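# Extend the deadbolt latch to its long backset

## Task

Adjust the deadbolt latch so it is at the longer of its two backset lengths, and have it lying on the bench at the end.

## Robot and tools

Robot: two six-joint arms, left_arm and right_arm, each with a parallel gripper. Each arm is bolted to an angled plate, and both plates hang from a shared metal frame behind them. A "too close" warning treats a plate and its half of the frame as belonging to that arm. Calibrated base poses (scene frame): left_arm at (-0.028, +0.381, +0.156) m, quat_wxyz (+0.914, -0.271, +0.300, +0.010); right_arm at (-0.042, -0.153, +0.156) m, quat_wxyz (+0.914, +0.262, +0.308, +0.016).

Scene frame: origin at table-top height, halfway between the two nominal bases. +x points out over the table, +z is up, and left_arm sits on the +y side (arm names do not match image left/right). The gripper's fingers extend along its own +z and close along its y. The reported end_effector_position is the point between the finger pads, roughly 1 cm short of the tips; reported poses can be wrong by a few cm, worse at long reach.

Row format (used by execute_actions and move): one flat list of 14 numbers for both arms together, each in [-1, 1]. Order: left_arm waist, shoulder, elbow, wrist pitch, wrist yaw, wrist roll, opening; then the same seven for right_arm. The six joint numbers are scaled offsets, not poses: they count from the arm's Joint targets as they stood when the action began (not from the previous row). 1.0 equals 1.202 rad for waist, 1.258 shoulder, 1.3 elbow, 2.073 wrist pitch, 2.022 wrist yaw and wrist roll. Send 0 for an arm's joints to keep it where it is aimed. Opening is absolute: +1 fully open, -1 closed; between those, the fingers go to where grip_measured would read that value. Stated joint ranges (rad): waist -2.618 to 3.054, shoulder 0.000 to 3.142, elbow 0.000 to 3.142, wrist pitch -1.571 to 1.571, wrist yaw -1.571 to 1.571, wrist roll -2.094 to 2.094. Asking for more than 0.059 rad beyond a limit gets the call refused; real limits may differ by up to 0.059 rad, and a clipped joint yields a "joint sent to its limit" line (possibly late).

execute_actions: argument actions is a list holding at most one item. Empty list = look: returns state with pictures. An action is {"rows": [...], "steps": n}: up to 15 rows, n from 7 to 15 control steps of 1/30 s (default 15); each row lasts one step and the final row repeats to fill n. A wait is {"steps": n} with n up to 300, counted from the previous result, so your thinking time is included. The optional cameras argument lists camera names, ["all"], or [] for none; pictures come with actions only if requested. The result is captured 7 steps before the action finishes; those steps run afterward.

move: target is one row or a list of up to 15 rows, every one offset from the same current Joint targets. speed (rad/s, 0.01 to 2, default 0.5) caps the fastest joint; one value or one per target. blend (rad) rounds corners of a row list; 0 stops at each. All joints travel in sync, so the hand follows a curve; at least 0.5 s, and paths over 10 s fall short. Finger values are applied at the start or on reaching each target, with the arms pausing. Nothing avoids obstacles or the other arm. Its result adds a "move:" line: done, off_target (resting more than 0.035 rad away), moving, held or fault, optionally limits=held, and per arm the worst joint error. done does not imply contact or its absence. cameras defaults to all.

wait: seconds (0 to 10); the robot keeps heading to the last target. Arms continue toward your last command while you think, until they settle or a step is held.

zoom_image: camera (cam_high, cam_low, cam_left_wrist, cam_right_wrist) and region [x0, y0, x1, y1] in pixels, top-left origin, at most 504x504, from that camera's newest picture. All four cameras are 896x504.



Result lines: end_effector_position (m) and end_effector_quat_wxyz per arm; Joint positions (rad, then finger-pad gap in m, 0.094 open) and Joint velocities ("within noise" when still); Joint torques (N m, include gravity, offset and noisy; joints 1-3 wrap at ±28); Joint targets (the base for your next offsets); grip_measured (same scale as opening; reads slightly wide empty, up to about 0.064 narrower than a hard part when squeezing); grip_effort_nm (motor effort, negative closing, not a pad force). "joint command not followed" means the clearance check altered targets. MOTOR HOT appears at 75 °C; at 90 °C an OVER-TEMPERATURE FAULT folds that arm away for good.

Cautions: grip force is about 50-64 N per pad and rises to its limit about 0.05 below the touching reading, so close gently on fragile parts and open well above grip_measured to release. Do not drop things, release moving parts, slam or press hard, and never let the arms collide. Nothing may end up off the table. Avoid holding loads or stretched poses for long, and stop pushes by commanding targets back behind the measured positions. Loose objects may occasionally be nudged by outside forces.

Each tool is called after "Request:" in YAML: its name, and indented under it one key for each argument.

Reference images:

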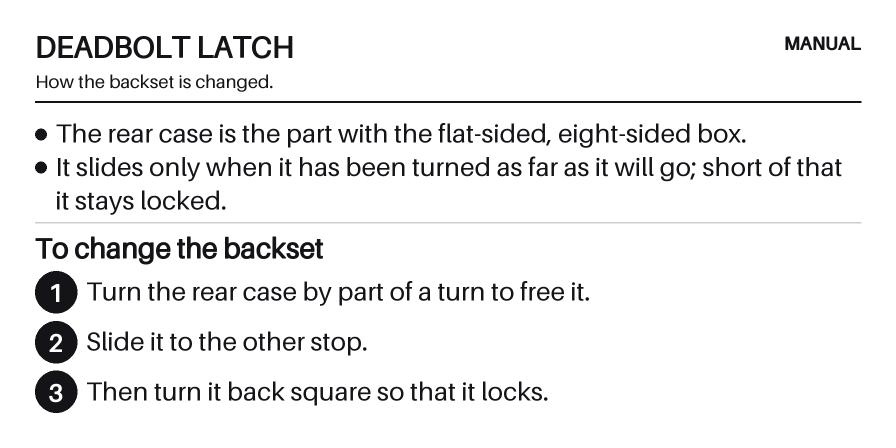

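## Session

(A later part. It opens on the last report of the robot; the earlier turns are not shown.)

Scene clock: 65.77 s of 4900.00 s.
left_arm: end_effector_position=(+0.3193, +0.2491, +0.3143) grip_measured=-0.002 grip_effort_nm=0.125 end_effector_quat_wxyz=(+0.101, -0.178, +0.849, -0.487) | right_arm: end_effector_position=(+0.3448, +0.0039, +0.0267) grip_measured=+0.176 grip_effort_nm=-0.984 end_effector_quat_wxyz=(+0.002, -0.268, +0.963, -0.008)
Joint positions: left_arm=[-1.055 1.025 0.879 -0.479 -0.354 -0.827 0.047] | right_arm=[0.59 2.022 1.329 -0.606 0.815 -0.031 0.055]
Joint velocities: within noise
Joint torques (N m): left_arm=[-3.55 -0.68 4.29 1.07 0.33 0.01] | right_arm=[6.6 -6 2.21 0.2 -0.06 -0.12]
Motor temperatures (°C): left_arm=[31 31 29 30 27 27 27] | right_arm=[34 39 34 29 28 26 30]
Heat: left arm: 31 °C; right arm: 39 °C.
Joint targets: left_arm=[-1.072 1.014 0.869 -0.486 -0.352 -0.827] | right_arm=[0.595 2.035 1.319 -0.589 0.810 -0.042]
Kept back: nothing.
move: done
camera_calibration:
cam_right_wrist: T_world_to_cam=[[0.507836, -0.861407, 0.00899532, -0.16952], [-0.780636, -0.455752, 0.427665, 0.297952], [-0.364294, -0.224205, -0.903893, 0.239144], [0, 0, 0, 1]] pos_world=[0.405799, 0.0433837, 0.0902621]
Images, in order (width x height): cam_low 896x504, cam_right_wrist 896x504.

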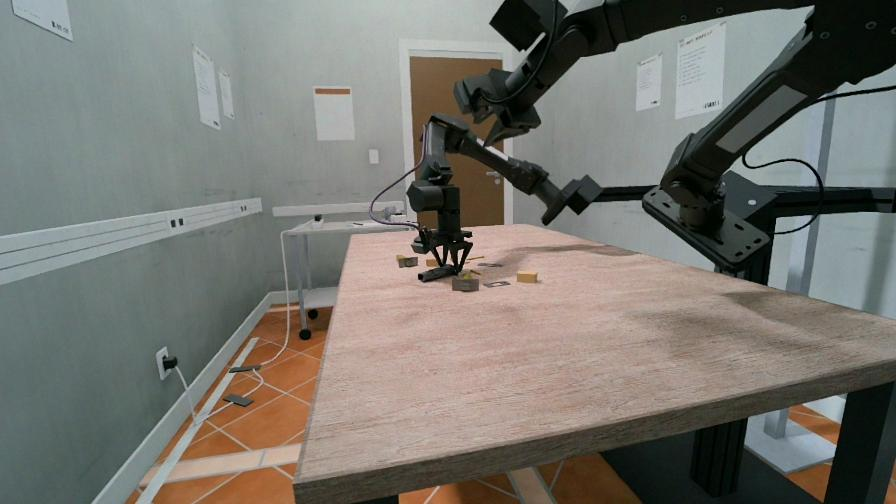

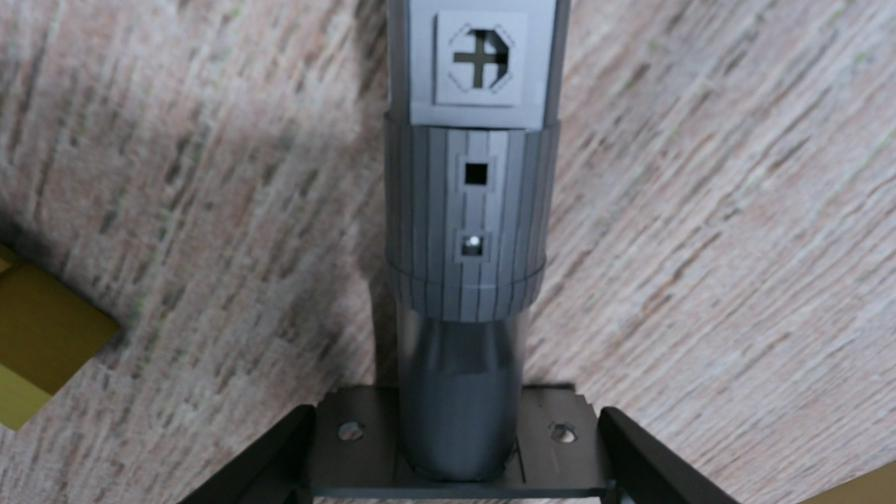

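One more small step down, then release.

Request:
move:
  target: [0,0,0,0,0,0,0,-0.002,0.0035,-0.0015,0.003,0,-0.002,0]
  speed: 0.05
  cameras: []

Request:
execute_actions:
  actions:
    - {"rows":[[0,0,0,0,0,0,0,0,0,0,0,0,0,0.15],[0,0,0,0,0,0,0,0,0,0,0,0,0,0.18],[0,0,0,0,0,0,0,0,0,0,0,0,0,0.2],[0,0,0,0,0,0,0,0,0,0,0,0,0,0.22],[0,0,0,0,0,0,0,0,0,0,0,0,0,0.24],[0,0,0,0,0,0,0,0,0,0,0,0,0,0.27],[0,0,0,0,0,0,0,0,0,0,0,0,0,0.3],[0,0,0,0,0,0,0,0,0,0,0,0,0,0.34],[0,0,0,0,0,0,0,0,0,0,0,0,0,0.38],[0,0,0,0,0,0,0,0,0,0,0,0,0,0.42],[0,0,0,0,0,0,0,0,0,0,0,0,0,0.46],[0,0,0,0,0,0,0,0,0,0,0,0,0,0.5]],"steps":15}

Request:
wait:
  seconds: 0.6
  cameras: ["cam_low","cam_right_wrist"]

Request:
move:
  target: [0,0,0,0,0,0,0,0.0753,-0.0512,0.06,-0.1,0.009,0.065,0.5]
  speed: 0.3

Request:
zoom_image:
  camera: "cam_right_wrist"
  region: [330, 0, 630, 370]

Request:
zoom_image:
  camera: "cam_low"
  region: [410, 230, 500, 300]

Scene clock: 67.00 s of 4900.00 s.
left_arm: end_effector_position=(+0.3193, +0.2491, +0.3143) grip_measured=-0.002 grip_effort_nm=0.125 end_effector_quat_wxyz=(+0.101, -0.178, +0.849, -0.487) | right_arm: end_effector_position=(+0.3459, +0.0045, +0.0267) grip_measured=+0.176 grip_effort_nm=-0.984 end_effector_quat_wxyz=(+0.004, -0.267, +0.964, -0.008)
Joint positions: left_arm=[-1.055 1.025 0.879 -0.479 -0.354 -0.827 0.047] | right_arm=[0.59 2.022 1.329 -0.6 0.815 -0.035 0.055]
Joint velocities: within noise
Joint torques (N m): left_arm=[-3.59 -0.81 4.15 1.08 0.33 0] | right_arm=[6.45 -5.68 2.04 0.22 -0.06 -0.12]
Motor temperatures (°C): left_arm=[31 31 29 31 27 27 27] | right_arm=[34 39 34 29 28 26 30]
Heat: left arm: 31 °C; right arm: 39 °C.
Joint targets: left_arm=[-1.072 1.014 0.869 -0.486 -0.352 -0.827] | right_arm=[0.593 2.039 1.317 -0.583 0.810 -0.045]
Kept back: nothing.
move: done
No camera images: "cameras" was empty.

Scene clock: 67.27 s of 4900.00 s.
left_arm: end_effector_position=(+0.3193, +0.2491, +0.3143) grip_measured=-0.002 grip_effort_nm=0.134 end_effector_quat_wxyz=(+0.101, -0.178, +0.849, -0.487) | right_arm: end_effector_position=(+0.3461, +0.0047, +0.0267) grip_measured=+0.317 grip_effort_nm=0.071 end_effector_quat_wxyz=(+0.004, -0.267, +0.964, -0.008)
Joint positions: left_arm=[-1.055 1.025 0.879 -0.479 -0.354 -0.827 0.047] | right_arm=[0.59 2.022 1.329 -0.598 0.815 -0.035 0.062]
Joint velocities: left_arm=[within noise] | right_arm=[-0.007 -0.017 -0.002 -0.066 0.007 0.081 0.047]
Joint torques (N m): left_arm=[-3.59 -0.84 4.21 1.06 0.36 0.03] | right_arm=[6.34 -5.7 2.07 0.2 -0.06 -0.11]
Motor temperatures (°C): left_arm=[31 31 29 31 27 27 27] | right_arm=[34 39 34 29 28 26 30]
Heat: left arm: 31 °C; right arm: 39 °C.
Joint targets: left_arm=[-1.072 1.014 0.869 -0.486 -0.352 -0.827] | right_arm=[0.593 2.039 1.317 -0.583 0.810 -0.045]
Steps of this call (1-8: this action's first 8). Readings (joint positions of left_arm | right_arm):
1: [-1.055 1.025 0.879 -0.479 -0.354 -0.827] | [0.590 2.022 1.329 -0.599 0.815 -0.035]
2: [-1.055 1.025 0.879 -0.479 -0.354 -0.827] | [0.590 2.022 1.329 -0.599 0.815 -0.035]
4: [-1.055 1.025 0.879 -0.479 -0.354 -0.827] | [0.590 2.022 1.329 -0.599 0.815 -0.035]
8: the state above

Scene clock: 68.10 s of 4900.00 s.
left_arm: end_effector_position=(+0.3193, +0.2491, +0.3143) grip_measured=-0.002 grip_effort_nm=0.120 end_effector_quat_wxyz=(+0.101, -0.178, +0.849, -0.487) | right_arm: end_effector_position=(+0.3463, +0.0048, +0.0267) grip_measured=+0.498 grip_effort_nm=0.149 end_effector_quat_wxyz=(+0.005, -0.267, +0.964, -0.008)
Joint positions: left_arm=[-1.055 1.025 0.879 -0.479 -0.354 -0.827 0.047] | right_arm=[0.59 2.022 1.329 -0.597 0.815 -0.035 0.07]
Joint velocities: within noise
Joint torques (N m): left_arm=[-3.49 -0.8 4.15 1.09 0.36 0] | right_arm=[6.45 -5.67 2.03 0.21 -0.05 -0.11]
Motor temperatures (°C): left_arm=[31 31 29 31 27 27 27] | right_arm=[34 39 34 29 28 26 30]
Heat: left arm: 31 °C; right arm: 39 °C.
Joint targets: left_arm=[-1.072 1.014 0.869 -0.486 -0.352 -0.827] | right_arm=[0.593 2.039 1.317 -0.583 0.810 -0.046]
Steps of this call (1-7: your previous action's last 7; 8-15: toward your last target; 16-25: nothing new was sent). Readings (joint positions of left_arm | right_arm):
1: [-1.055 1.025 0.879 -0.479 -0.354 -0.827] | [0.590 2.022 1.329 -0.598 0.815 -0.035]
2: [-1.055 1.025 0.879 -0.479 -0.354 -0.827] | [0.590 2.022 1.329 -0.598 0.815 -0.035]
4: [-1.055 1.025 0.879 -0.479 -0.354 -0.827] | [0.590 2.022 1.329 -0.598 0.815 -0.035]
8: [-1.055 1.025 0.879 -0.479 -0.354 -0.827] | [0.590 2.022 1.329 -0.597 0.815 -0.035]
25: the state above
All arms were judged still, so your last target was given up. Each gripper or tool keeps its last command.
camera_calibration:
cam_right_wrist: T_world_to_cam=[[0.506322, -0.862296, 0.00913444, -0.169036], [-0.783657, -0.455674, 0.422189, 0.30067], [-0.35989, -0.220922, -0.906462, 0.238397], [0, 0, 0, 1]] pos_world=[0.407006, 0.0439159, 0.0907022]
Images, in order (width x height): cam_low 896x504, cam_right_wrist 896x504.

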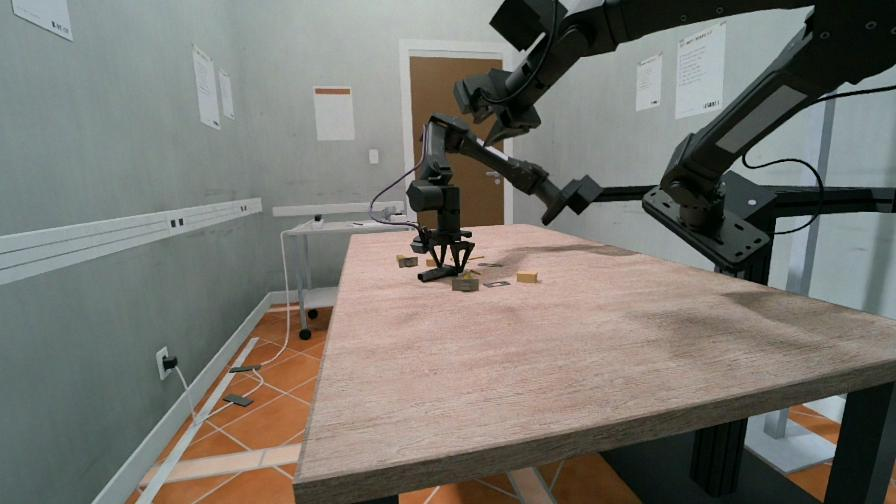

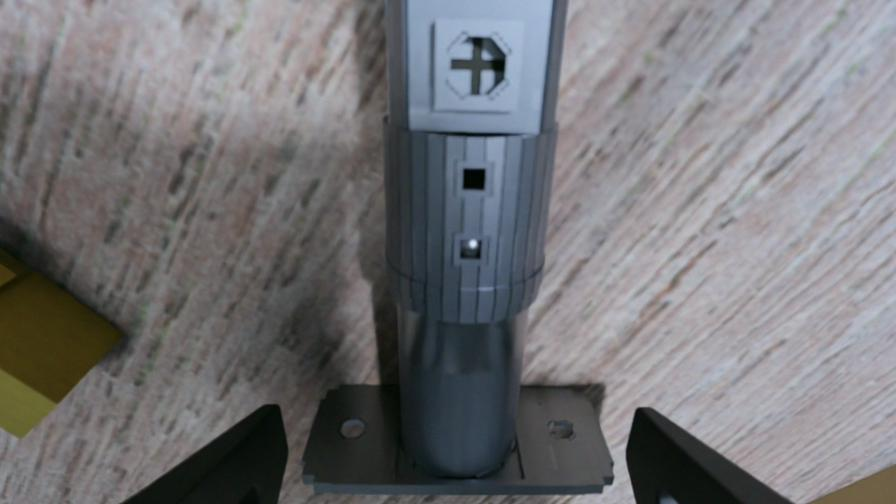

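Scene clock: 69.73 s of 4900.00 s.
left_arm: end_effector_position=(+0.3193, +0.2491, +0.3143) grip_measured=-0.002 grip_effort_nm=0.129 end_effector_quat_wxyz=(+0.101, -0.178, +0.849, -0.487) | right_arm: end_effector_position=(+0.3373, +0.0075, +0.0582) grip_measured=+0.498 grip_effort_nm=0.149 end_effector_quat_wxyz=(-0.010, -0.273, +0.962, -0.004)
Joint positions: left_arm=[-1.055 1.025 0.879 -0.479 -0.354 -0.827 0.047] | right_arm=[0.658 1.998 1.376 -0.776 0.815 0.075 0.07]
Joint velocities: within noise
Joint torques (N m): left_arm=[-3.55 -0.84 4.18 1.09 0.35 0] | right_arm=[8.14 -8.55 4.89 -0.11 0.13 0.1]
Motor temperatures (°C): left_arm=[31 31 29 31 27 27 27] | right_arm=[34 39 34 29 28 26 30]
Heat: left arm: 31 °C; right arm: 39 °C.
Joint targets: left_arm=[-1.072 1.014 0.869 -0.486 -0.352 -0.827] | right_arm=[0.683 1.975 1.395 -0.790 0.828 0.086]
Kept back: nothing.
move: done
camera_calibration:
cam_left_wrist: T_world_to_cam=[[0.182481, -0.473854, 0.861489, -0.209363], [-0.978524, -0.00208611, 0.206124, 0.285182], [-0.0958756, -0.880601, -0.464058, 0.481622], [0, 0, 0, 1]] pos_world=[0.363438, 0.325505, 0.345081]
cam_right_wrist: T_world_to_cam=[[0.517895, -0.85543, -0.00483546, -0.165587], [-0.76485, -0.465572, 0.44525, 0.273976], [-0.383131, -0.226894, -0.895393, 0.271571], [0, 0, 0, 1]] pos_world=[0.399354, 0.0475257, 0.120374]

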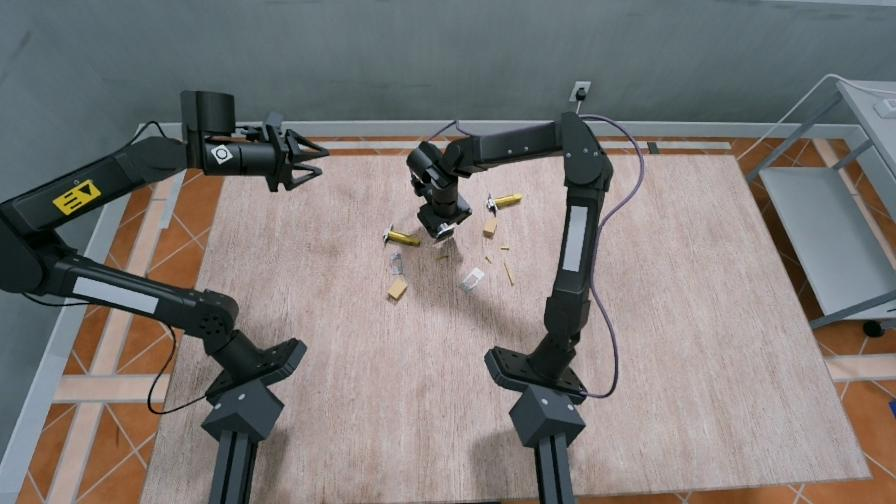

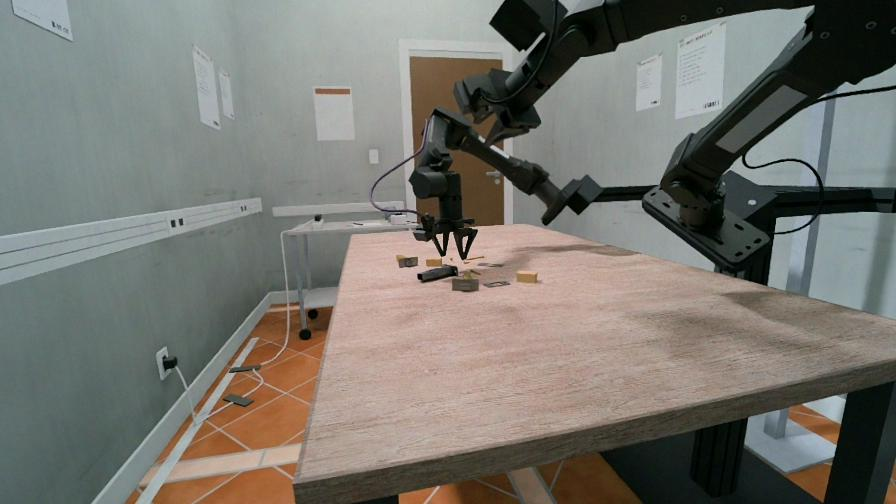

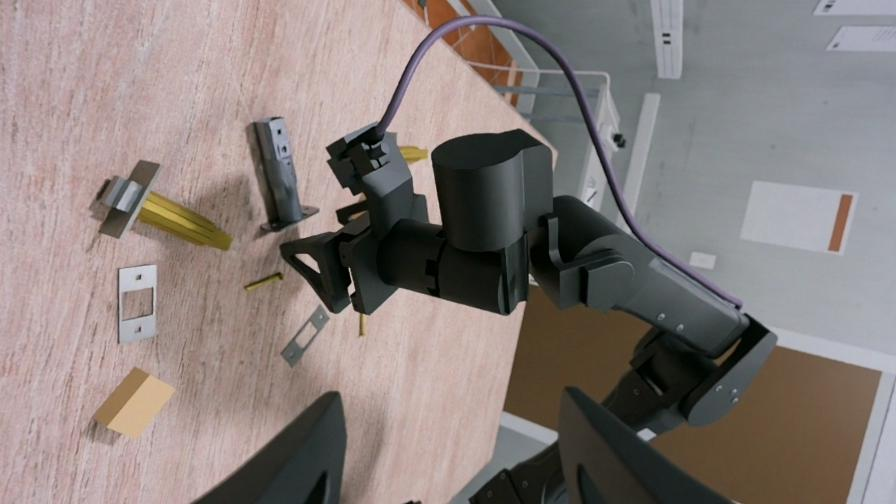

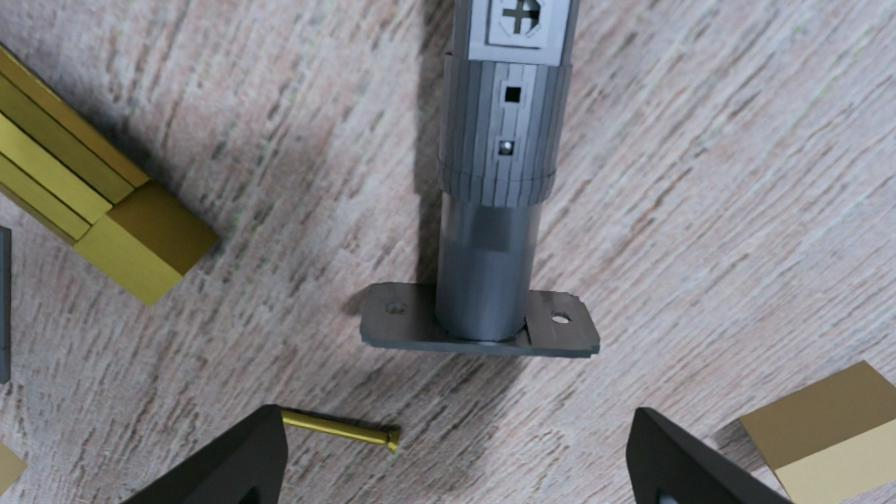

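Scaled by 1.362 from the camera's 896x504 image, which has a finer 1280x720 frame.

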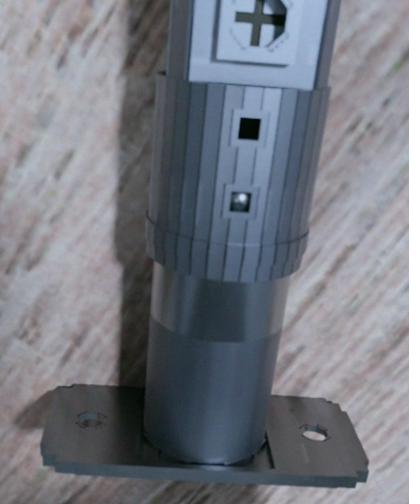

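Scaled by 5.600 from the camera's 896x504 image, which has a finer 1280x720 frame.

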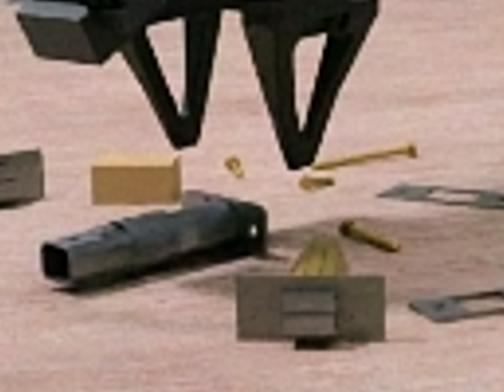

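Request:
finished_scene:
  scene: 2

The scene is finished: the task was done.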